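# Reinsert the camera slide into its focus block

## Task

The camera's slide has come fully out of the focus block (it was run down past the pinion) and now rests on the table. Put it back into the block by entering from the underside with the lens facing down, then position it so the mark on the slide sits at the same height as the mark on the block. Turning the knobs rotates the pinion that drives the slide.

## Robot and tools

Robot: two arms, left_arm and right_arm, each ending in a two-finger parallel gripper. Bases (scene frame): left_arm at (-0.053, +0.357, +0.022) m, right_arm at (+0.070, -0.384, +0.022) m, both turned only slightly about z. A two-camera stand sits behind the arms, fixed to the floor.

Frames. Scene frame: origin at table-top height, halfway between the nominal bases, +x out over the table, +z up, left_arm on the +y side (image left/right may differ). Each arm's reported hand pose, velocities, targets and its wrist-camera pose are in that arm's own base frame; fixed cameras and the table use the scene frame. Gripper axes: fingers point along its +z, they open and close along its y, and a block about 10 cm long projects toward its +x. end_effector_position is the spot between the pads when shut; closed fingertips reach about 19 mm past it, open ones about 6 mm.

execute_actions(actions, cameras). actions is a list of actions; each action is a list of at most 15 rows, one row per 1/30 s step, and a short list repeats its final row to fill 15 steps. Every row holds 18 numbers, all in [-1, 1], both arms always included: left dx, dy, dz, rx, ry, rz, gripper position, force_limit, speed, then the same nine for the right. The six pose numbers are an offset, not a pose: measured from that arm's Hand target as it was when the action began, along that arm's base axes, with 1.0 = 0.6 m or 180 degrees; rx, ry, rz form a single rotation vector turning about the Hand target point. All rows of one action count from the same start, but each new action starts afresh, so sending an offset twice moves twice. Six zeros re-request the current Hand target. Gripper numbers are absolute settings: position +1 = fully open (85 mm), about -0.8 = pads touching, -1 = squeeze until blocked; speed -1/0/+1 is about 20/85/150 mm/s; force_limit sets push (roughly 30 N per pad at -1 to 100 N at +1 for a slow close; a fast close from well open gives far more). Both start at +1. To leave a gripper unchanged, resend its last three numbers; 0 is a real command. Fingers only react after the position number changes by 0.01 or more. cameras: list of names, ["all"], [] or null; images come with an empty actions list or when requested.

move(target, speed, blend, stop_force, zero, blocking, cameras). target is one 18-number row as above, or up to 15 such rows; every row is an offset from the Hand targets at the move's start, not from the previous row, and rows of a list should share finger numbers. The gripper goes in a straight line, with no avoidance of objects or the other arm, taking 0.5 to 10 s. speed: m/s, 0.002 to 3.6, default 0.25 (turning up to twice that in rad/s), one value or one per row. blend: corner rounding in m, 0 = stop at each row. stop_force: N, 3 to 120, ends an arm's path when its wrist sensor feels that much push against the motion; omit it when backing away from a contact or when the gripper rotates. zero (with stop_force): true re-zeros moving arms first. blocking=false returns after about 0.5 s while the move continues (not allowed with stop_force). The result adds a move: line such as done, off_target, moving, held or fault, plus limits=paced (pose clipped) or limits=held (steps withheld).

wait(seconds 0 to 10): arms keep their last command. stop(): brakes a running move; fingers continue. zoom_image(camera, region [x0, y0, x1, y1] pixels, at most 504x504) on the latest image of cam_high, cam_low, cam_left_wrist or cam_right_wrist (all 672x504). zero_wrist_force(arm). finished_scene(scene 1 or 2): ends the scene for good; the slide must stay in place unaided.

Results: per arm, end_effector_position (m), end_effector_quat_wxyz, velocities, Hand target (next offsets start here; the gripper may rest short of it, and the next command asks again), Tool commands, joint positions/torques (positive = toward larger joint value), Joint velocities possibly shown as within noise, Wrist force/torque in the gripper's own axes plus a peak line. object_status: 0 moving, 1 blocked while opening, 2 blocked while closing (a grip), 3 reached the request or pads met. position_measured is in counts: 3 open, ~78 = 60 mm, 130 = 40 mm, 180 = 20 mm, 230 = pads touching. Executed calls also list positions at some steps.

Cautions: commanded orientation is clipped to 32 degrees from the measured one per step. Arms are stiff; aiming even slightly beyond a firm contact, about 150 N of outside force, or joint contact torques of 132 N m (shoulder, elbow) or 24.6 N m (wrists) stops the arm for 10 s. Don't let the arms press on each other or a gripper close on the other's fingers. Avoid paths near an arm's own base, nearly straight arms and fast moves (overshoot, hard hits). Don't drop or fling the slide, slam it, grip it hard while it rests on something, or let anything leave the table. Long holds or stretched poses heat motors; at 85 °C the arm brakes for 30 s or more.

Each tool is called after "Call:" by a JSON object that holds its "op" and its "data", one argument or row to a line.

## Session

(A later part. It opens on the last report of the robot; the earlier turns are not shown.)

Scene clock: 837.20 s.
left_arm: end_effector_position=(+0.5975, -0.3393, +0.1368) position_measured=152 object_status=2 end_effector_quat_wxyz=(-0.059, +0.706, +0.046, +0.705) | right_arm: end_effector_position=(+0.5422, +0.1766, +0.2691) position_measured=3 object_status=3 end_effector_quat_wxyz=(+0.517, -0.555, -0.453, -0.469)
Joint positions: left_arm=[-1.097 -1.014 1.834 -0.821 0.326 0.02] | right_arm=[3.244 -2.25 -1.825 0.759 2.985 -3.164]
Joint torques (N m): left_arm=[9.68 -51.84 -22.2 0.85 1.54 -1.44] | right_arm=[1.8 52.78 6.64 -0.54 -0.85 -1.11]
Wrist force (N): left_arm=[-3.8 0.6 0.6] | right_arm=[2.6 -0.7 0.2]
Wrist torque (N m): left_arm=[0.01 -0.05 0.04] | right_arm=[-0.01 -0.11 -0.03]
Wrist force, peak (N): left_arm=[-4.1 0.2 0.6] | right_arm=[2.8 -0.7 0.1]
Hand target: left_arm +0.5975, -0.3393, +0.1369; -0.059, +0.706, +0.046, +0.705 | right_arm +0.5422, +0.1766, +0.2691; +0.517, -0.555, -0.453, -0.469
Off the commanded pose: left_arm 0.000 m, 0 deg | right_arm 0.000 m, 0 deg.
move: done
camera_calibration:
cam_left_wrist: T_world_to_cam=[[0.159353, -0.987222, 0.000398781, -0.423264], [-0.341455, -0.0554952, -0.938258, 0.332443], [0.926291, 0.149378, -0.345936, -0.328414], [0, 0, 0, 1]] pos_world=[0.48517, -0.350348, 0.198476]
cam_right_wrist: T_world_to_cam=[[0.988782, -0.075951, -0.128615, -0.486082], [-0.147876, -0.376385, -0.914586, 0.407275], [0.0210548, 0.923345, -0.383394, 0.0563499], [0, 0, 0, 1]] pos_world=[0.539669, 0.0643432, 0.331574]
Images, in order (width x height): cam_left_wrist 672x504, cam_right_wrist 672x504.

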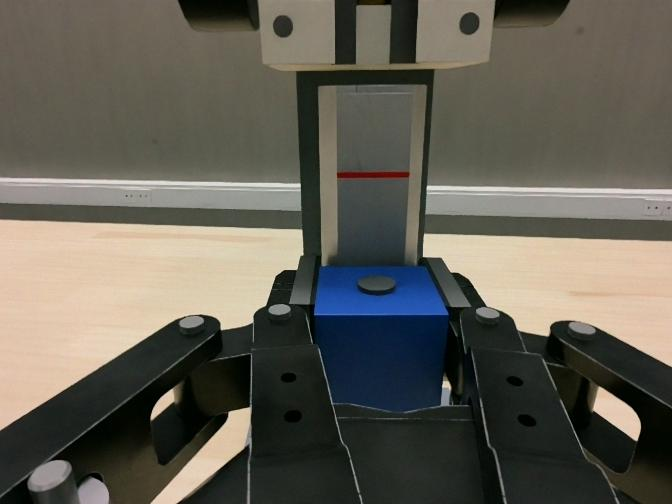

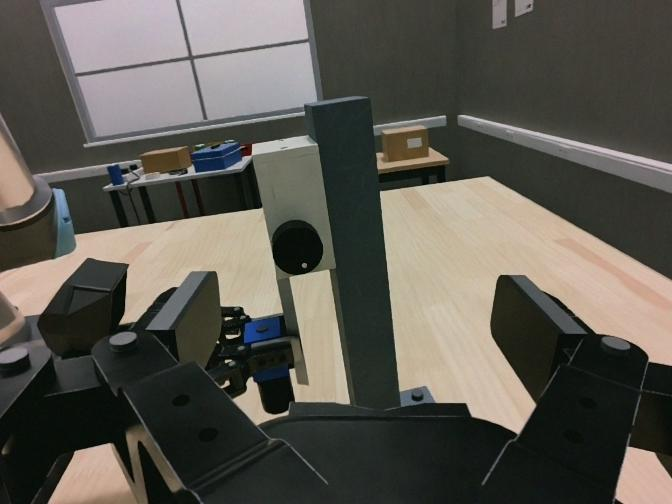

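Call:
{"op": "move", "data": {
  "target": [-0.0005,0.0003,0.003,0,0,0,-1,-0.3,-1,0,0,0,0,0,0,1,1,1],
  "speed": 0.05
}}

Call:
{"op": "move", "data": {
  "target": [0,0,0.0233,0,0,0,-1,-0.3,-1,0,0,0,0,0,0,1,1,1],
  "speed": 0.01,
  "stop_force": 8,
  "cameras": ["cam_left_wrist"]
}}

Call:
{"op": "zoom_image", "data": {
  "camera": "cam_left_wrist",
  "region": [260, 0, 480, 140]
}}

Scene clock: 862.37 s.
left_arm: end_effector_position=(+0.5972, -0.3391, +0.1387) position_measured=152 object_status=2 end_effector_quat_wxyz=(-0.059, +0.706, +0.046, +0.705) | right_arm: end_effector_position=(+0.5422, +0.1766, +0.2691) position_measured=3 object_status=3 end_effector_quat_wxyz=(+0.517, -0.555, -0.453, -0.469)
Joint positions: left_arm=[-1.097 -1.017 1.834 -0.817 0.325 0.019] | right_arm=[3.244 -2.25 -1.825 0.759 2.985 -3.164]
Joint torques (N m): left_arm=[-7.1 -51.63 -10.71 0.84 -1.35 -1.53] | right_arm=[0.39 52.18 6.91 -0.62 -0.7 -1.04]
Wrist force (N): left_arm=[-3.6 0.5 0.5] | right_arm=[2.7 -0.8 0.2]
Wrist torque (N m): left_arm=[0.01 -0.08 0.04] | right_arm=[-0.02 -0.13 -0.04]
Wrist force, peak (N): left_arm=[-3.9 0.5 0.6] | right_arm=[3.0 -0.7 0.0]
Hand target: left_arm +0.5972, -0.3391, +0.1387; -0.059, +0.706, +0.046, +0.705 | right_arm +0.5422, +0.1766, +0.2691; +0.517, -0.555, -0.453, -0.469
Off the commanded pose: left_arm 0.000 m, 0 deg | right_arm 0.000 m, 0 deg.
move: done

Scene clock: 864.73 s.
left_arm: end_effector_position=(+0.5972, -0.3391, +0.1527) position_measured=152 object_status=2 end_effector_quat_wxyz=(-0.059, +0.706, +0.046, +0.705) | right_arm: end_effector_position=(+0.5422, +0.1766, +0.2691) position_measured=3 object_status=3 end_effector_quat_wxyz=(+0.517, -0.555, -0.453, -0.469)
Joint positions: left_arm=[-1.097 -1.042 1.826 -0.785 0.325 0.019] | right_arm=[3.244 -2.25 -1.825 0.759 2.985 -3.164]
Joint torques (N m): left_arm=[1.23 -52 -22.39 0.86 -0.87 -1.61] | right_arm=[2.08 52.02 7.13 -0.57 -0.72 -0.97]
Wrist force (N): left_arm=[-4.1 2.5 2.5] | right_arm=[2.3 -0.8 0.3]
Wrist torque (N m): left_arm=[-0.01 -0.18 0.13] | right_arm=[-0.02 -0.07 -0.04]
Wrist force, peak (N): left_arm=[-5.7 2.7 1.7] | right_arm=[2.9 -0.6 0.3]
Hand target: left_arm +0.5972, -0.3391, +0.1527; -0.059, +0.706, +0.046, +0.705 | right_arm +0.5422, +0.1766, +0.2691; +0.517, -0.555, -0.453, -0.469
Off the commanded pose: left_arm 0.000 m, 0 deg | right_arm 0.000 m, 0 deg.
move: done
camera_calibration:
cam_left_wrist: T_world_to_cam=[[0.159347, -0.987223, 0.000384067, -0.423035], [-0.341458, -0.0554797, -0.938258, 0.347311], [0.926291, 0.149378, -0.345936, -0.322758], [0, 0, 0, 1]] pos_world=[0.48497, -0.350148, 0.214376]
Images, in order (width x height): cam_left_wrist 672x504.

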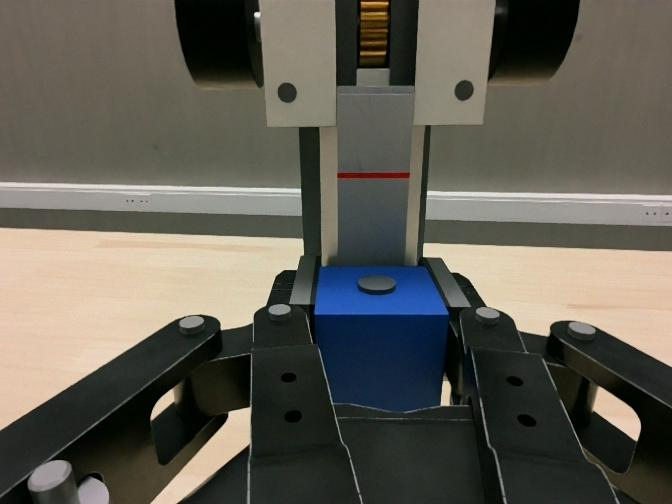

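Scaled by 2.291.

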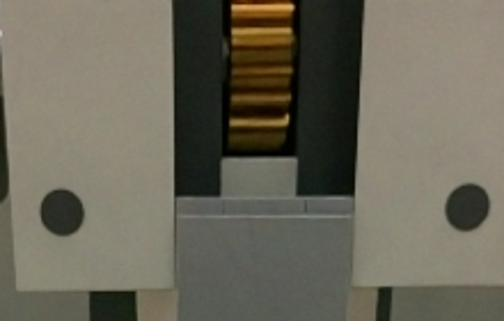

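Call:
{"op": "move", "data": {
  "target": [0,0.0,0.0372,0,0,0,-1,-0.3,-1,0,0,0,0,0,0,1,1,1],
  "speed": 0.01,
  "stop_force": 30,
  "cameras": ["cam_left_wrist","cam_right_wrist"]
}}

Call:
{"op": "zoom_image", "data": {
  "camera": "cam_right_wrist",
  "region": [240, 190, 350, 300]
}}

Scene clock: 879.57 s.
left_arm: end_effector_position=(+0.5972, -0.3391, +0.1676) position_measured=152 object_status=2 end_effector_quat_wxyz=(-0.059, +0.706, +0.046, +0.705) | right_arm: end_effector_position=(+0.5422, +0.1766, +0.2691) position_measured=3 object_status=3 end_effector_quat_wxyz=(+0.517, -0.555, -0.453, -0.469)
Joint positions: left_arm=[-1.097 -1.067 1.818 -0.751 0.325 0.02] | right_arm=[3.244 -2.25 -1.825 0.759 2.985 -3.164]
Joint torques (N m): left_arm=[7.17 -39.52 -11.7 -2.98 -2.2 0.64] | right_arm=[2.03 52.35 7.3 -0.6 -0.61 -0.87]
Wrist force (N): left_arm=[-14.3 8.3 -0.2] | right_arm=[2.6 -0.9 0.0]
Wrist torque (N m): left_arm=[0.23 0.38 -0.18] | right_arm=[-0.04 -0.11 -0.03]
Wrist force, peak (N): left_arm=[-35.2 17.0 5.7] | right_arm=[2.8 -0.7 -0.1]
Hand target: left_arm +0.5972, -0.3391, +0.1676; -0.059, +0.706, +0.046, +0.705 (not the last commanded pose) | right_arm +0.5422, +0.1766, +0.2691; +0.517, -0.555, -0.453, -0.469
Off the commanded pose: left_arm 0.007 m, 0 deg | right_arm 0.000 m, 0 deg.
move: contact (left_arm)
camera_calibration:
cam_left_wrist: T_world_to_cam=[[0.159313, -0.987228, 0.000291569, -0.423005], [-0.341474, -0.0553822, -0.938258, 0.361239], [0.926291, 0.149377, -0.345936, -0.317639], [0, 0, 0, 1]] pos_world=[0.48497, -0.350149, 0.229176]
cam_right_wrist: T_world_to_cam=[[0.988782, -0.075951, -0.128615, -0.486082], [-0.147876, -0.376385, -0.914586, 0.407275], [0.0210548, 0.923345, -0.383394, 0.0563499], [0, 0, 0, 1]] pos_world=[0.539669, 0.0643432, 0.331574]
Images, in order (width x height): cam_left_wrist 672x504, cam_right_wrist 672x504.

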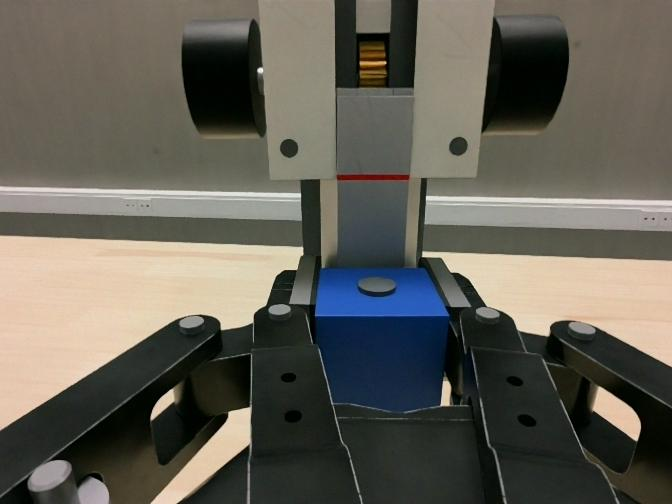

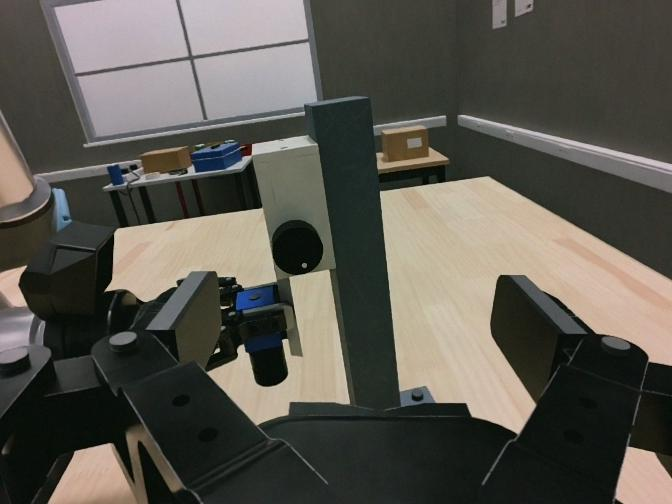

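Scaled by 4.582.

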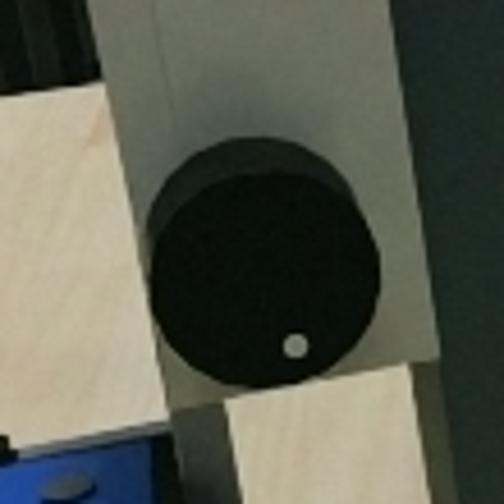

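Call:
{"op": "zoom_image", "data": {
  "camera": "cam_left_wrist",
  "region": [290, 20, 460, 280]
}}

Scaled by 1.938.

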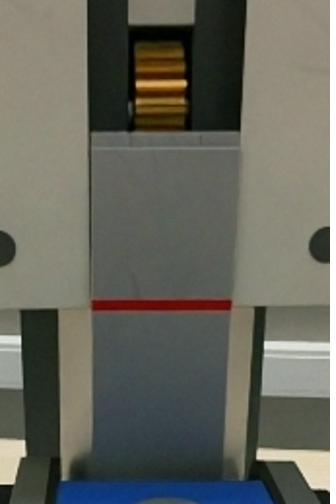

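Call:
{"op": "move", "data": {
  "target": [0.0001,-0.0007,-0.0033,-0.0022,-0.0003,0,-1,-0.3,-1,0,0,0,0,0,0,1,1,1],
  "speed": 0.02
}}

Scene clock: 911.80 s.
left_arm: end_effector_position=(+0.5973, -0.3394, +0.1657) position_measured=152 object_status=2 end_effector_quat_wxyz=(-0.057, +0.705, +0.048, +0.705) | right_arm: end_effector_position=(+0.5422, +0.1766, +0.2691) position_measured=3 object_status=3 end_effector_quat_wxyz=(+0.517, -0.555, -0.453, -0.469)
Joint positions: left_arm=[-1.097 -1.063 1.818 -0.755 0.325 0.013] | right_arm=[3.244 -2.25 -1.825 0.759 2.985 -3.164]
Joint torques (N m): left_arm=[-7.18 -34.82 -11.41 -3.38 -1.06 -1.33] | right_arm=[2.68 53.3 6.81 -0.64 -0.91 -1.01]
Wrist force (N): left_arm=[-3.4 -0.5 -0.8] | right_arm=[2.5 -1.0 0.0]
Wrist torque (N m): left_arm=[0.00 0.03 0.02] | right_arm=[-0.06 -0.09 -0.04]
Wrist force, peak (N): left_arm=[-14.1 8.7 -0.1] | right_arm=[2.8 -0.8 0.2]
Hand target: left_arm +0.5973, -0.3395, +0.1656; -0.057, +0.705, +0.048, +0.705 | right_arm +0.5422, +0.1766, +0.2691; +0.517, -0.555, -0.453, -0.469
Off the commanded pose: left_arm 0.000 m, 0 deg | right_arm 0.000 m, 0 deg.
move: done

Call:
{"op": "move", "data": {
  "target": [0,0.0,0.0167,0,0,0,-1,-0.3,-1,0,0,0,0,0,0,1,1,1],
  "speed": 0.006,
  "stop_force": 35,
  "cameras": ["cam_left_wrist","cam_right_wrist"]
}}

Call:
{"op": "zoom_image", "data": {
  "camera": "cam_right_wrist",
  "region": [240, 190, 350, 300]
}}

Call:
{"op": "zoom_image", "data": {
  "camera": "cam_left_wrist",
  "region": [330, 20, 420, 110]
}}

Scene clock: 921.20 s.
left_arm: end_effector_position=(+0.5973, -0.3395, +0.1756) position_measured=152 object_status=2 end_effector_quat_wxyz=(-0.057, +0.705, +0.048, +0.705) | right_arm: end_effector_position=(+0.5422, +0.1766, +0.2691) position_measured=3 object_status=3 end_effector_quat_wxyz=(+0.517, -0.555, -0.453, -0.469)
Joint positions: left_arm=[-1.097 -1.08 1.811 -0.732 0.325 0.012] | right_arm=[3.244 -2.25 -1.825 0.759 2.985 -3.164]
Joint torques (N m): left_arm=[9.01 -61.72 -29.23 -0.37 0.92 -1.47] | right_arm=[2.85 51.98 6.98 -0.72 -0.79 -0.89]
Wrist force (N): left_arm=[-24.5 3.2 -2.3] | right_arm=[2.4 -0.6 0.0]
Wrist torque (N m): left_arm=[0.27 0.40 -0.08] | right_arm=[0.01 -0.08 -0.03]
Wrist force, peak (N): left_arm=[-29.7 0.7 -3.0] | right_arm=[2.8 -0.9 -0.2]
Hand target: left_arm +0.5973, -0.3395, +0.1756; -0.057, +0.705, +0.048, +0.705 | right_arm +0.5422, +0.1766, +0.2691; +0.517, -0.555, -0.453, -0.469
Off the commanded pose: left_arm 0.000 m, 0 deg | right_arm 0.000 m, 0 deg.
move: done
camera_calibration:
cam_left_wrist: T_world_to_cam=[[0.15931, -0.987202, 0.00719043, -0.424628], [-0.340648, -0.0618055, -0.938157, 0.366095], [0.926595, 0.147009, -0.346135, -0.315792], [0, 0, 0, 1]] pos_world=[0.484969, -0.350143, 0.237201]
cam_right_wrist: T_world_to_cam=[[0.988782, -0.075951, -0.128615, -0.486082], [-0.147876, -0.376385, -0.914586, 0.407275], [0.0210548, 0.923345, -0.383394, 0.0563499], [0, 0, 0, 1]] pos_world=[0.539669, 0.0643432, 0.331574]
Images, in order (width x height): cam_left_wrist 672x504, cam_right_wrist 672x504.

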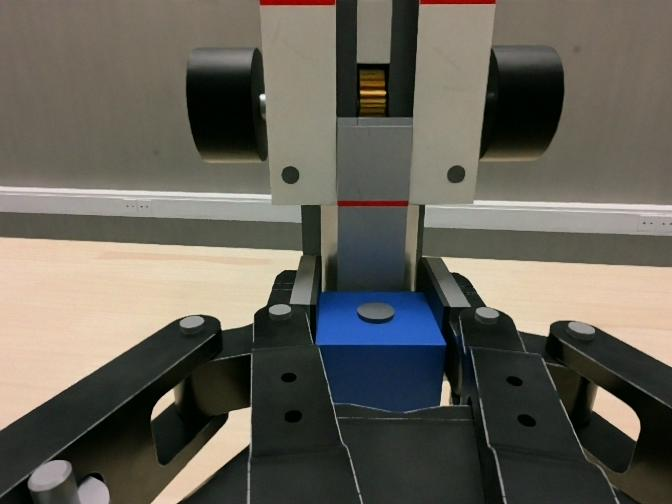

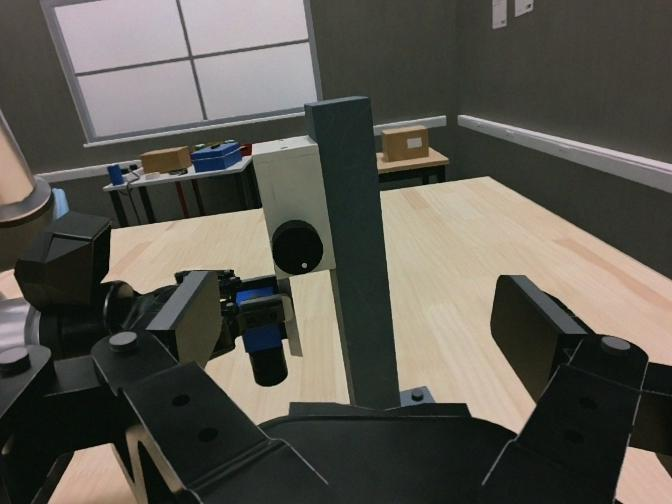

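Scaled by 4.582.

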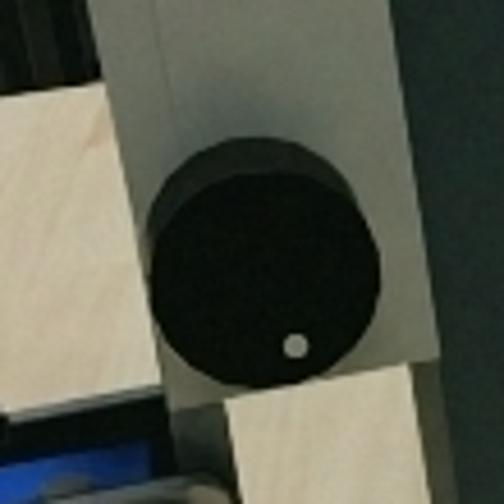

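Scaled by 5.600.

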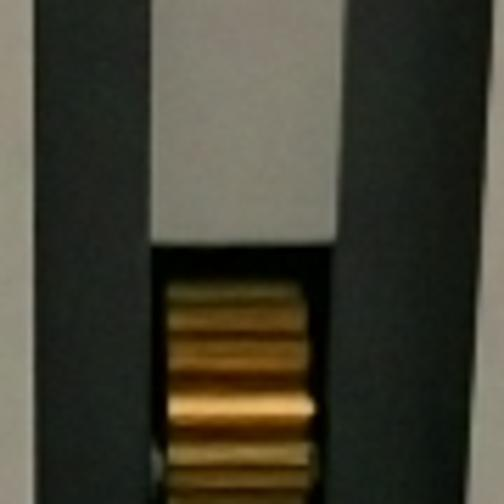

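Call:
{"op": "move", "data": {
  "target": [0,0,0,0,0,0,-0.98,0.4,-1,0,0,0,0,0,0,1,1,1],
  "speed": 0.02
}}

Call:
{"op": "move", "data": {
  "target": [0,0.0,0.01,0,0,0,-0.98,0.4,-1,0,0,0,0,0,0,1,1,1],
  "speed": 0.004,
  "stop_force": 24,
  "cameras": ["cam_left_wrist","cam_right_wrist"]
}}

Call:
{"op": "zoom_image", "data": {
  "camera": "cam_right_wrist",
  "region": [240, 190, 350, 300]
}}

Scene clock: 983.40 s.
left_arm: end_effector_position=(+0.5973, -0.3395, +0.1756) position_measured=154 object_status=2 end_effector_quat_wxyz=(-0.057, +0.705, +0.048, +0.705) | right_arm: end_effector_position=(+0.5422, +0.1766, +0.2691) position_measured=3 object_status=3 end_effector_quat_wxyz=(+0.517, -0.555, -0.453, -0.469)
Joint positions: left_arm=[-1.097 -1.08 1.811 -0.732 0.325 0.012] | right_arm=[3.244 -2.25 -1.825 0.759 2.985 -3.164]
Joint torques (N m): left_arm=[8.98 -61.77 -29.02 -2.04 -0.04 -1.34] | right_arm=[3.05 52.85 6.66 -0.61 -0.83 -1.09]
Wrist force (N): left_arm=[-27.7 -0.5 -10.9] | right_arm=[2.7 -0.7 -0.1]
Wrist torque (N m): left_arm=[0.15 0.41 -0.09] | right_arm=[-0.01 -0.13 -0.03]
Wrist force, peak (N): left_arm=[-27.8 -0.3 -10.8] | right_arm=[2.9 -0.6 0.1]
Hand target: left_arm +0.5973, -0.3395, +0.1756; -0.057, +0.705, +0.048, +0.705 | right_arm +0.5422, +0.1766, +0.2691; +0.517, -0.555, -0.453, -0.469
Off the commanded pose: left_arm 0.000 m, 0 deg | right_arm 0.000 m, 0 deg.
move: done

Scene clock: 985.23 s.
left_arm: end_effector_position=(+0.5973, -0.3395, +0.1779) position_measured=154 object_status=2 end_effector_quat_wxyz=(-0.057, +0.705, +0.048, +0.705) | right_arm: end_effector_position=(+0.5422, +0.1766, +0.2691) position_measured=3 object_status=3 end_effector_quat_wxyz=(+0.517, -0.555, -0.453, -0.469)
Joint positions: left_arm=[-1.097 -1.083 1.809 -0.726 0.325 0.012] | right_arm=[3.244 -2.25 -1.825 0.759 2.985 -3.164]
Joint torques (N m): left_arm=[9.63 -55.89 -22.77 -5.67 -0.72 -1.13] | right_arm=[2.55 51.74 7.42 -0.63 -0.71 -1.11]
Wrist force (N): left_arm=[-43.5 5.6 3.8] | right_arm=[2.6 -0.6 0.0]
Wrist torque (N m): left_arm=[0.41 0.44 -0.23] | right_arm=[0.01 -0.11 -0.04]
Wrist force, peak (N): left_arm=[-51.6 10.3 10.5] | right_arm=[2.8 -0.8 0.1]
Hand target: left_arm +0.5973, -0.3395, +0.1779; -0.057, +0.705, +0.048, +0.705 (not the last commanded pose) | right_arm +0.5422, +0.1766, +0.2691; +0.517, -0.555, -0.453, -0.469
Off the commanded pose: left_arm 0.004 m, 0 deg | right_arm 0.000 m, 0 deg.
move: contact (left_arm)
camera_calibration:
cam_left_wrist: T_world_to_cam=[[0.15931, -0.987202, 0.00719043, -0.424644], [-0.340648, -0.0618055, -0.938157, 0.368253], [0.926595, 0.147009, -0.346135, -0.314996], [0, 0, 0, 1]] pos_world=[0.484969, -0.350143, 0.239501]
cam_right_wrist: T_world_to_cam=[[0.988782, -0.075951, -0.128615, -0.486082], [-0.147876, -0.376385, -0.914586, 0.407275], [0.0210548, 0.923345, -0.383394, 0.0563499], [0, 0, 0, 1]] pos_world=[0.539669, 0.0643432, 0.331574]
Images, in order (width x height): cam_left_wrist 672x504, cam_right_wrist 672x504.

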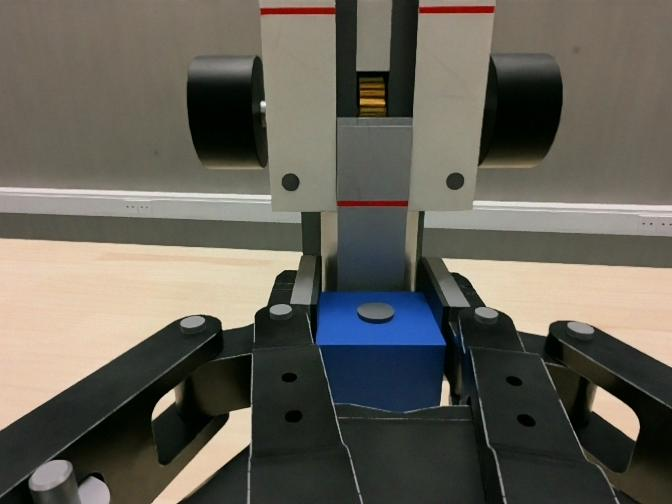

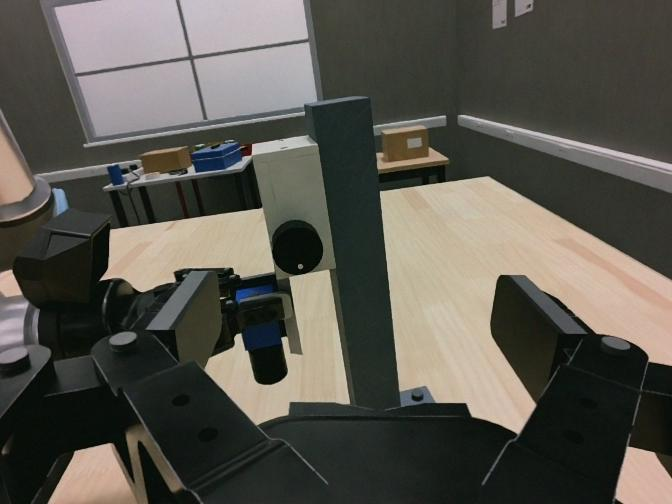

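Scaled by 4.582.

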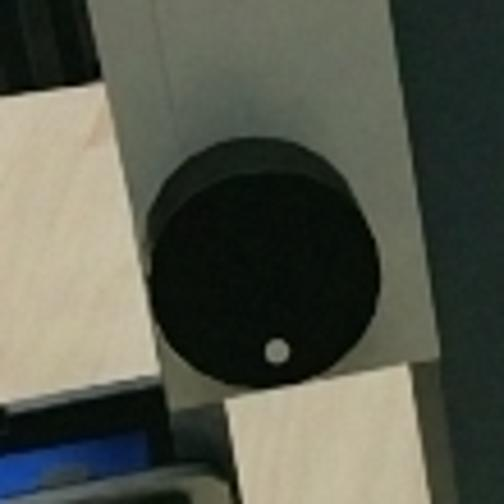

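Call:
{"op": "move", "data": {
  "target": [0,-0.0002,0.0133,0,0,0,-0.98,0.4,-1,0,0,0,0,0,0,1,1,1],
  "speed": 0.004,
  "stop_force": 18,
  "cameras": ["cam_left_wrist","cam_right_wrist"]
}}

Call:
{"op": "zoom_image", "data": {
  "camera": "cam_right_wrist",
  "region": [240, 190, 350, 300]
}}

Scene clock: 997.13 s.
left_arm: end_effector_position=(+0.5972, -0.3395, +0.1782) position_measured=154 object_status=2 end_effector_quat_wxyz=(-0.057, +0.705, +0.048, +0.705) | right_arm: end_effector_position=(+0.5422, +0.1766, +0.2691) position_measured=3 object_status=3 end_effector_quat_wxyz=(+0.517, -0.555, -0.453, -0.469)
Joint positions: left_arm=[-1.097 -1.084 1.809 -0.725 0.325 0.012] | right_arm=[3.244 -2.25 -1.825 0.759 2.985 -3.164]
Joint torques (N m): left_arm=[8.92 -59.79 -22.97 -5.39 -1.75 -0.34] | right_arm=[3.43 51.89 7.24 -0.56 -0.69 -0.84]
Wrist force (N): left_arm=[-49.3 10.3 10.2] | right_arm=[2.5 -0.5 0.1]
Wrist torque (N m): left_arm=[0.48 0.44 -0.27] | right_arm=[0.02 -0.10 -0.03]
Wrist force, peak (N): left_arm=[-63.9 15.4 19.6] | right_arm=[2.8 -0.8 -0.1]
Hand target: left_arm +0.5972, -0.3395, +0.1782; -0.057, +0.705, +0.048, +0.705 (not the last commanded pose) | right_arm +0.5422, +0.1766, +0.2691; +0.517, -0.555, -0.453, -0.469
Off the commanded pose: left_arm 0.008 m, 0 deg | right_arm 0.000 m, 0 deg.
move: contact (left_arm)
camera_calibration:
cam_left_wrist: T_world_to_cam=[[0.159328, -0.987201, 0.00695607, -0.424598], [-0.340677, -0.0615936, -0.938161, 0.368622], [0.926582, 0.147105, -0.34613, -0.314854], [0, 0, 0, 1]] pos_world=[0.484969, -0.350143, 0.2398]
cam_right_wrist: T_world_to_cam=[[0.988782, -0.075951, -0.128615, -0.486082], [-0.147876, -0.376385, -0.914586, 0.407275], [0.0210548, 0.923345, -0.383394, 0.0563499], [0, 0, 0, 1]] pos_world=[0.539669, 0.0643432, 0.331574]
Images, in order (width x height): cam_left_wrist 672x504, cam_right_wrist 672x504.

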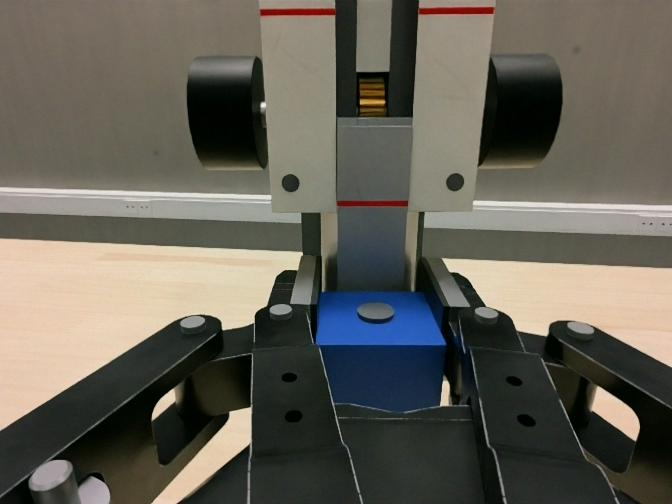

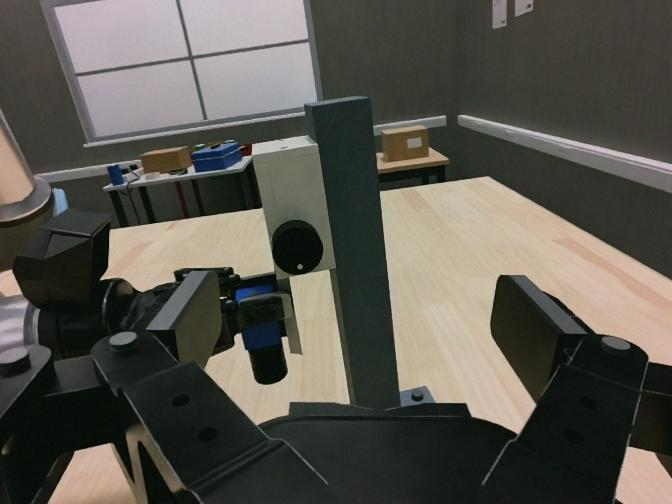

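Scaled by 4.582.

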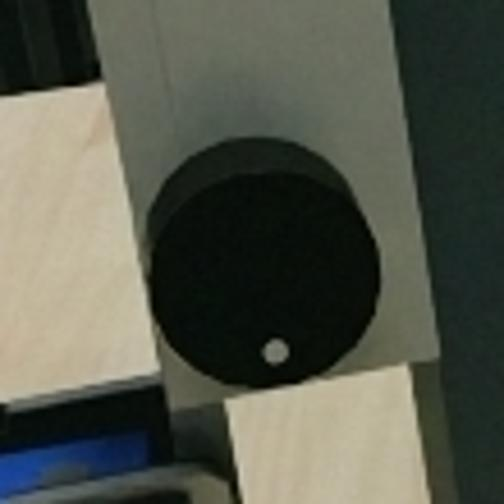

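Call:
{"op": "move", "data": {
  "target": [0,0.0,-0.0013,0,0,0,-0.98,0.4,-1,0,0,0,0,0,0,1,1,1],
  "speed": 0.02
}}

Scene clock: 1013.87 s.
left_arm: end_effector_position=(+0.5973, -0.3395, +0.1775) position_measured=154 object_status=2 end_effector_quat_wxyz=(-0.057, +0.705, +0.048, +0.705) | right_arm: end_effector_position=(+0.5422, +0.1766, +0.2691) position_measured=3 object_status=3 end_effector_quat_wxyz=(+0.517, -0.555, -0.453, -0.469)
Joint positions: left_arm=[-1.097 -1.083 1.81 -0.727 0.325 0.012] | right_arm=[3.244 -2.25 -1.825 0.759 2.985 -3.164]
Joint torques (N m): left_arm=[9.14 -36.95 -12.86 -3.65 -0.63 -1.18] | right_arm=[3.77 52.29 7.91 -0.47 -0.54 -0.86]
Wrist force (N): left_arm=[-8.7 -0.7 0.0] | right_arm=[2.5 -0.7 0.0]
Wrist torque (N m): left_arm=[0.14 0.24 -0.09] | right_arm=[-0.01 -0.10 -0.04]
Wrist force, peak (N): left_arm=[-49.4 10.4 10.4] | right_arm=[2.8 -0.8 0.0]
Hand target: left_arm +0.5972, -0.3395, +0.1774; -0.057, +0.705, +0.048, +0.705 | right_arm +0.5422, +0.1766, +0.2691; +0.517, -0.555, -0.453, -0.469
Off the commanded pose: left_arm 0.000 m, 0 deg | right_arm 0.000 m, 0 deg.
move: done

Call:
{"op": "move", "data": {
  "target": [
    [0,0,0,0,0,0,-0.98,0.4,-1,-0.0317,0.1057,-0.0402,0.0094,-0.0474,0.05,0.47,0,0],
    [0,0,0,0,0,0,-0.98,0.4,-1,-0.0317,0.1748,-0.0723,0.0094,-0.0474,0.05,0.47,0,0]
  ],
  "speed": [0.15,0.1],
  "blend": [0.01,0],
  "cameras": ["cam_high","cam_right_wrist","cam_left_wrist"]
}}

Scene clock: 1095.20 s.
left_arm: end_effector_position=(+0.5972, -0.3395, +0.1774) position_measured=154 object_status=2 end_effector_quat_wxyz=(-0.057, +0.705, +0.048, +0.705) | right_arm: end_effector_position=(+0.5330, +0.2064, +0.2576) position_measured=70 object_status=3 end_effector_quat_wxyz=(+0.520, -0.519, -0.489, -0.470)
Joint positions: left_arm=[-1.097 -1.083 1.81 -0.727 0.325 0.012] | right_arm=[3.297 -2.296 -1.789 0.824 3.006 -3.18]
Joint torques (N m): left_arm=[6.24 -32.62 -11.01 -2.35 1.28 -0.69] | right_arm=[-5.84 55.09 5.52 -1.1 -1.77 -1.09]
Wrist force (N): left_arm=[0.5 -1.5 1.8] | right_arm=[2.8 -0.8 0.4]
Wrist torque (N m): left_arm=[-0.03 -0.17 -0.06] | right_arm=[-0.05 -0.12 -0.03]
Wrist force, peak (N): left_arm=[-7.4 -0.9 0.2] | right_arm=[0.5 -0.7 4.7]
Hand target: left_arm +0.5972, -0.3395, +0.1774; -0.057, +0.705, +0.048, +0.705 | right_arm +0.5331, +0.2063, +0.2577; +0.520, -0.519, -0.489, -0.470 (not the last commanded pose)
Off the commanded pose: left_arm 0.000 m, 0 deg | right_arm 0.082 m, 7 deg.
move: held (right_arm; a check stopped the path); path passed 0 of 2 targets; limits=held
pose unreachable (right arm): on one or more control steps of this call, first in action 0 (counted from 0), this arm could not follow its commanded pose, so it was not sent that pose on those steps. It may still have moved: this result reports where it is.
cause: moving toward the commanded pose would bring two parts of the arm too close to each other (its gripper and another part of the arm, with joints 4 (wrist 1) to 6 (wrist 3) between them, 4 mm apart when it was first held).
camera_calibration:
cam_left_wrist: T_world_to_cam=[[0.159294, -0.987207, 0.00686339, -0.424557], [-0.340779, -0.0615099, -0.938129, 0.367943], [0.92655, 0.1471, -0.346218, -0.315096], [0, 0, 0, 1]] pos_world=[0.484969, -0.350143, 0.239]
cam_right_wrist: T_world_to_cam=[[0.998238, -0.000614449, -0.0593262, -0.514668], [-0.0552297, -0.374881, -0.925426, 0.359798], [-0.0216716, 0.927073, -0.374254, 0.044296], [0, 0, 0, 1]] pos_world=[0.534593, 0.0934993, 0.319011]
Images, in order (width x height): cam_high 672x504, cam_left_wrist 672x504, cam_right_wrist 672x504.

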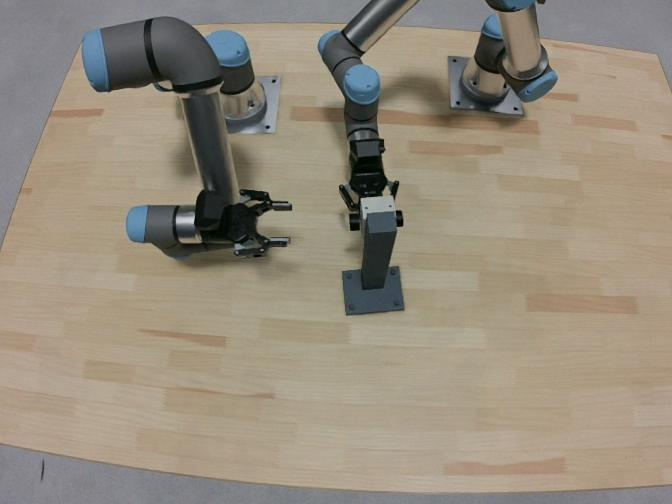

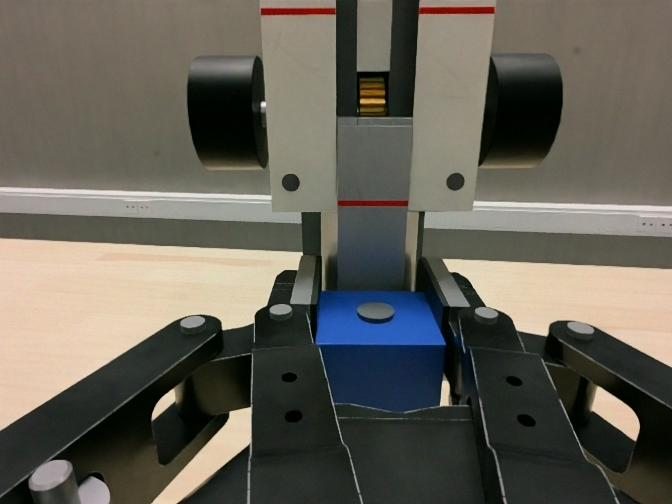

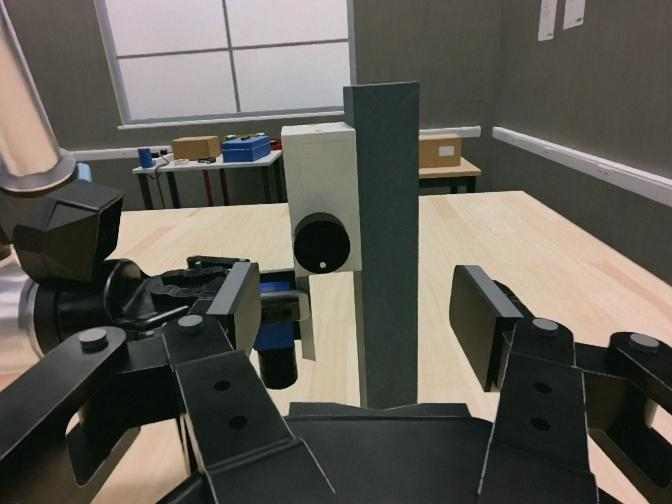

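Call:
{"op": "move", "data": {
  "target": [0,0.0,-0.0092,0,0,0,-0.98,0.4,-1,0,0,0,0,0,0,0.47,0,0],
  "speed": 0.03,
  "cameras": ["cam_left_wrist"]
}}

Call:
{"op": "zoom_image", "data": {
  "camera": "cam_left_wrist",
  "region": [330, 20, 430, 130]
}}

Call:
{"op": "move", "data": {
  "target": [0,0.0,0.02,0,0,0,-0.98,0.4,-1,0,0,0,0,0,0,0.47,0,0],
  "speed": 0.006,
  "stop_force": 22,
  "cameras": ["cam_left_wrist","cam_right_wrist"]
}}

Call:
{"op": "zoom_image", "data": {
  "camera": "cam_right_wrist",
  "region": [270, 190, 380, 300]
}}

Scene clock: 1178.53 s.
left_arm: end_effector_position=(+0.5972, -0.3395, +0.1720) position_measured=154 object_status=2 end_effector_quat_wxyz=(-0.057, +0.705, +0.048, +0.705) | right_arm: end_effector_position=(+0.5331, +0.2063, +0.2577) position_measured=70 object_status=3 end_effector_quat_wxyz=(+0.520, -0.519, -0.489, -0.470)
Joint positions: left_arm=[-1.097 -1.074 1.813 -0.74 0.325 0.012] | right_arm=[3.297 -2.296 -1.789 0.824 3.006 -3.181]
Joint torques (N m): left_arm=[2.71 -34.79 -11.91 -3.33 1.05 0.51] | right_arm=[-6.46 54.33 6.14 -1.06 -1.88 -1.76]
Wrist force (N): left_arm=[-1.6 -1.8 -2.1] | right_arm=[2.9 -0.6 0.3]
Wrist torque (N m): left_arm=[-0.07 -0.16 -0.03] | right_arm=[-0.02 -0.14 -0.01]
Wrist force, peak (N): left_arm=[15.8 -2.2 9.5] | right_arm=[2.8 -0.9 0.3]
Hand target: left_arm +0.5972, -0.3395, +0.1719; -0.057, +0.705, +0.048, +0.705 | right_arm +0.5331, +0.2063, +0.2577; +0.520, -0.519, -0.489, -0.470
Off the commanded pose: left_arm 0.000 m, 0 deg | right_arm 0.000 m, 0 deg.
move: done
camera_calibration:
cam_left_wrist: T_world_to_cam=[[0.159271, -0.987209, 0.00708298, -0.42456], [-0.340753, -0.0617062, -0.938125, 0.362795], [0.926563, 0.147003, -0.346223, -0.317005], [0, 0, 0, 1]] pos_world=[0.484969, -0.350143, 0.233601]
Images, in order (width x height): cam_left_wrist 672x504.

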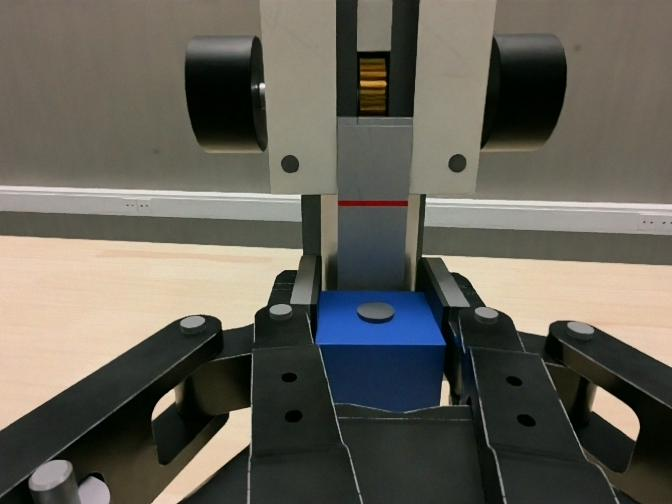

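Scaled by 4.582.

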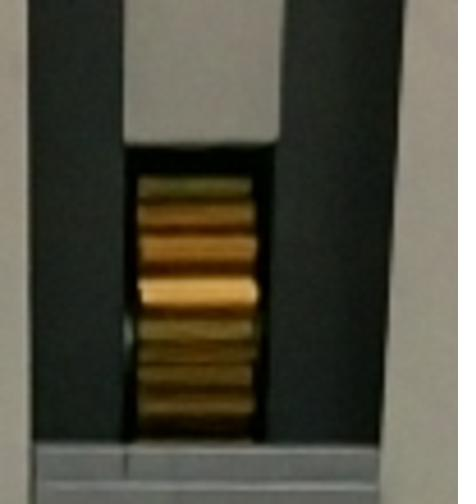

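Scene clock: 1180.37 s.
left_arm: end_effector_position=(+0.5972, -0.3394, +0.1752) position_measured=154 object_status=2 end_effector_quat_wxyz=(-0.057, +0.705, +0.048, +0.705) | right_arm: end_effector_position=(+0.5331, +0.2063, +0.2577) position_measured=70 object_status=3 end_effector_quat_wxyz=(+0.520, -0.519, -0.489, -0.470)
Joint positions: left_arm=[-1.097 -1.079 1.811 -0.732 0.325 0.012] | right_arm=[3.297 -2.296 -1.789 0.824 3.006 -3.181]
Joint torques (N m): left_arm=[1.61 -45.58 -18.68 -5 -1.31 0.87] | right_arm=[-6.35 53.45 6.25 -1.06 -1.8 -1.63]
Wrist force (N): left_arm=[-23.5 0.6 -7.1] | right_arm=[2.8 -0.8 0.5]
Wrist torque (N m): left_arm=[0.04 0.26 -0.03] | right_arm=[-0.06 -0.12 -0.01]
Wrist force, peak (N): left_arm=[-31.1 5.2 -1.3] | right_arm=[2.9 -0.9 0.3]
Hand target: left_arm +0.5972, -0.3394, +0.1752; -0.057, +0.705, +0.048, +0.705 (not the last commanded pose) | right_arm +0.5331, +0.2063, +0.2577; +0.520, -0.519, -0.489, -0.470
Off the commanded pose: left_arm 0.009 m, 0 deg | right_arm 0.000 m, 0 deg.
move: contact (left_arm)
camera_calibration:
cam_left_wrist: T_world_to_cam=[[0.15927, -0.987212, 0.00675061, -0.424505], [-0.34083, -0.0614019, -0.938118, 0.365938], [0.926536, 0.147113, -0.346251, -0.315839], [0, 0, 0, 1]] pos_world=[0.484969, -0.350143, 0.236799]
cam_right_wrist: T_world_to_cam=[[0.998232, -0.000878465, -0.0594364, -0.514605], [-0.0554288, -0.374959, -0.925383, 0.359859], [-0.0214733, 0.927041, -0.374344, 0.0443151], [0, 0, 0, 1]] pos_world=[0.534593, 0.0933983, 0.31901]
Images, in order (width x height): cam_left_wrist 672x504, cam_right_wrist 672x504.

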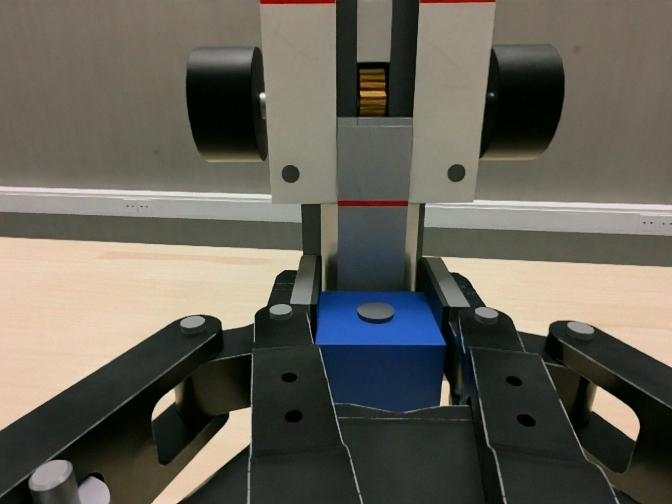

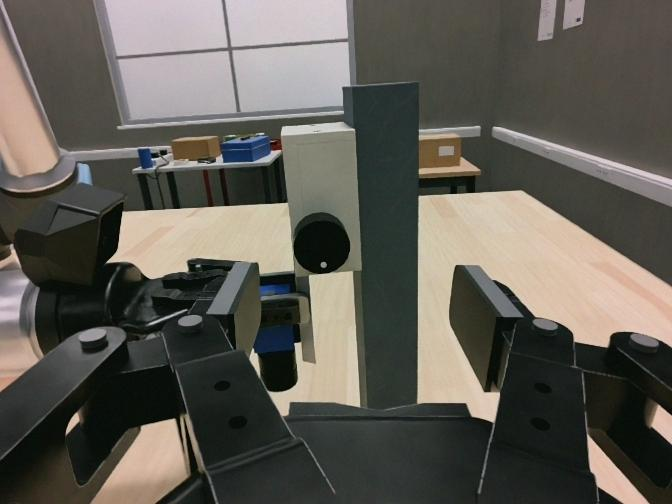

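Scaled by 4.582.

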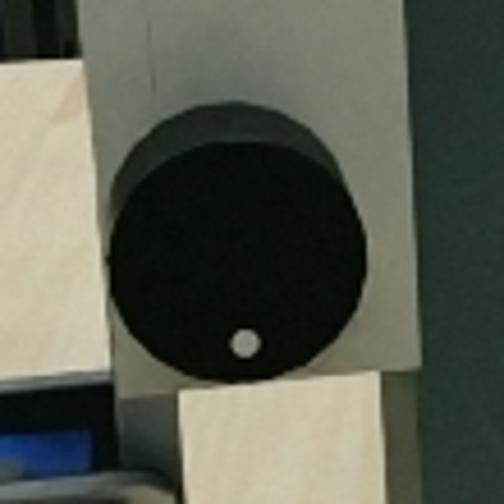

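Call:
{"op": "move", "data": {
  "target": [0,0.0,0.0133,0,0,0,-0.98,0.4,-1,0,0,0,0,0,0,0.47,0,0],
  "speed": 0.004,
  "stop_force": 25,
  "cameras": ["cam_left_wrist","cam_right_wrist"]
}}

Call:
{"op": "zoom_image", "data": {
  "camera": "cam_right_wrist",
  "region": [270, 190, 380, 300]
}}

Call:
{"op": "zoom_image", "data": {
  "camera": "cam_left_wrist",
  "region": [330, 20, 430, 130]
}}

Scene clock: 1217.30 s.
left_arm: end_effector_position=(+0.5972, -0.3394, +0.1757) position_measured=154 object_status=2 end_effector_quat_wxyz=(-0.057, +0.706, +0.048, +0.705) | right_arm: end_effector_position=(+0.5331, +0.2063, +0.2577) position_measured=70 object_status=3 end_effector_quat_wxyz=(+0.520, -0.519, -0.489, -0.470)
Joint positions: left_arm=[-1.097 -1.08 1.811 -0.731 0.325 0.012] | right_arm=[3.297 -2.296 -1.789 0.824 3.006 -3.181]
Joint torques (N m): left_arm=[1.27 -60.95 -24.29 -5.93 -1.85 -0.22] | right_arm=[-6.3 54.48 7.13 -1.02 -1.54 -1.74]
Wrist force (N): left_arm=[-49.6 9.7 2.5] | right_arm=[2.8 -0.8 -0.1]
Wrist torque (N m): left_arm=[0.22 0.18 -0.16] | right_arm=[-0.05 -0.12 -0.01]
Wrist force, peak (N): left_arm=[-55.9 13.2 7.4] | right_arm=[2.9 -0.8 0.6]
Hand target: left_arm +0.5972, -0.3394, +0.1757; -0.057, +0.706, +0.048, +0.705 (not the last commanded pose) | right_arm +0.5331, +0.2063, +0.2577; +0.520, -0.519, -0.489, -0.470
Off the commanded pose: left_arm 0.008 m, 0 deg | right_arm 0.000 m, 0 deg.
move: contact (left_arm)
camera_calibration:
cam_left_wrist: T_world_to_cam=[[0.159306, -0.987209, 0.00628185, -0.424398], [-0.340973, -0.0609921, -0.938092, 0.366578], [0.926477, 0.147302, -0.346328, -0.315461], [0, 0, 0, 1]] pos_world=[0.484869, -0.350143, 0.237297]
cam_right_wrist: T_world_to_cam=[[0.998232, -0.000878465, -0.0594364, -0.514605], [-0.0554288, -0.374959, -0.925383, 0.359859], [-0.0214733, 0.927041, -0.374344, 0.0443151], [0, 0, 0, 1]] pos_world=[0.534593, 0.0933983, 0.31901]
Images, in order (width x height): cam_left_wrist 672x504, cam_right_wrist 672x504.

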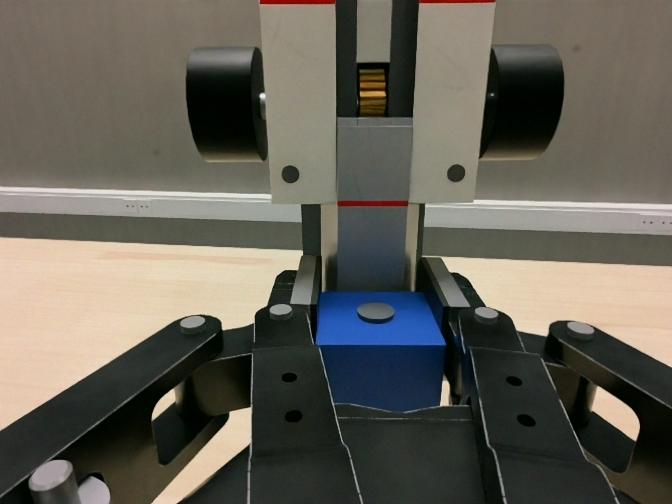

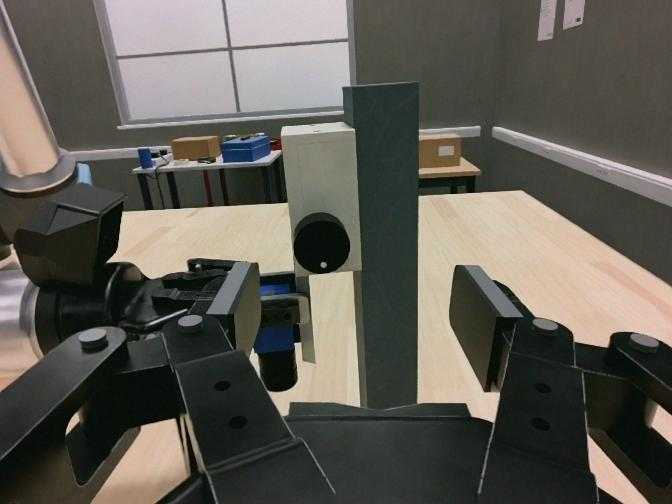

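Scaled by 4.582.

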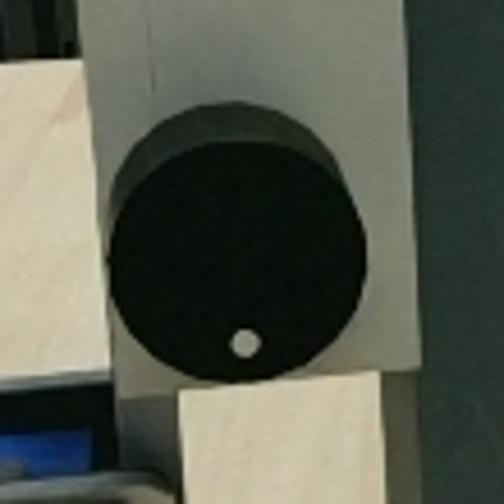

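Scaled by 4.582.

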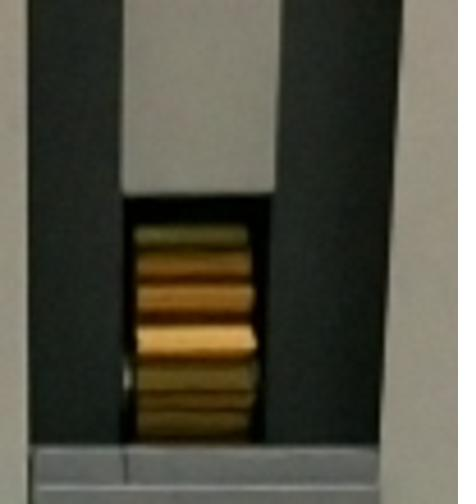

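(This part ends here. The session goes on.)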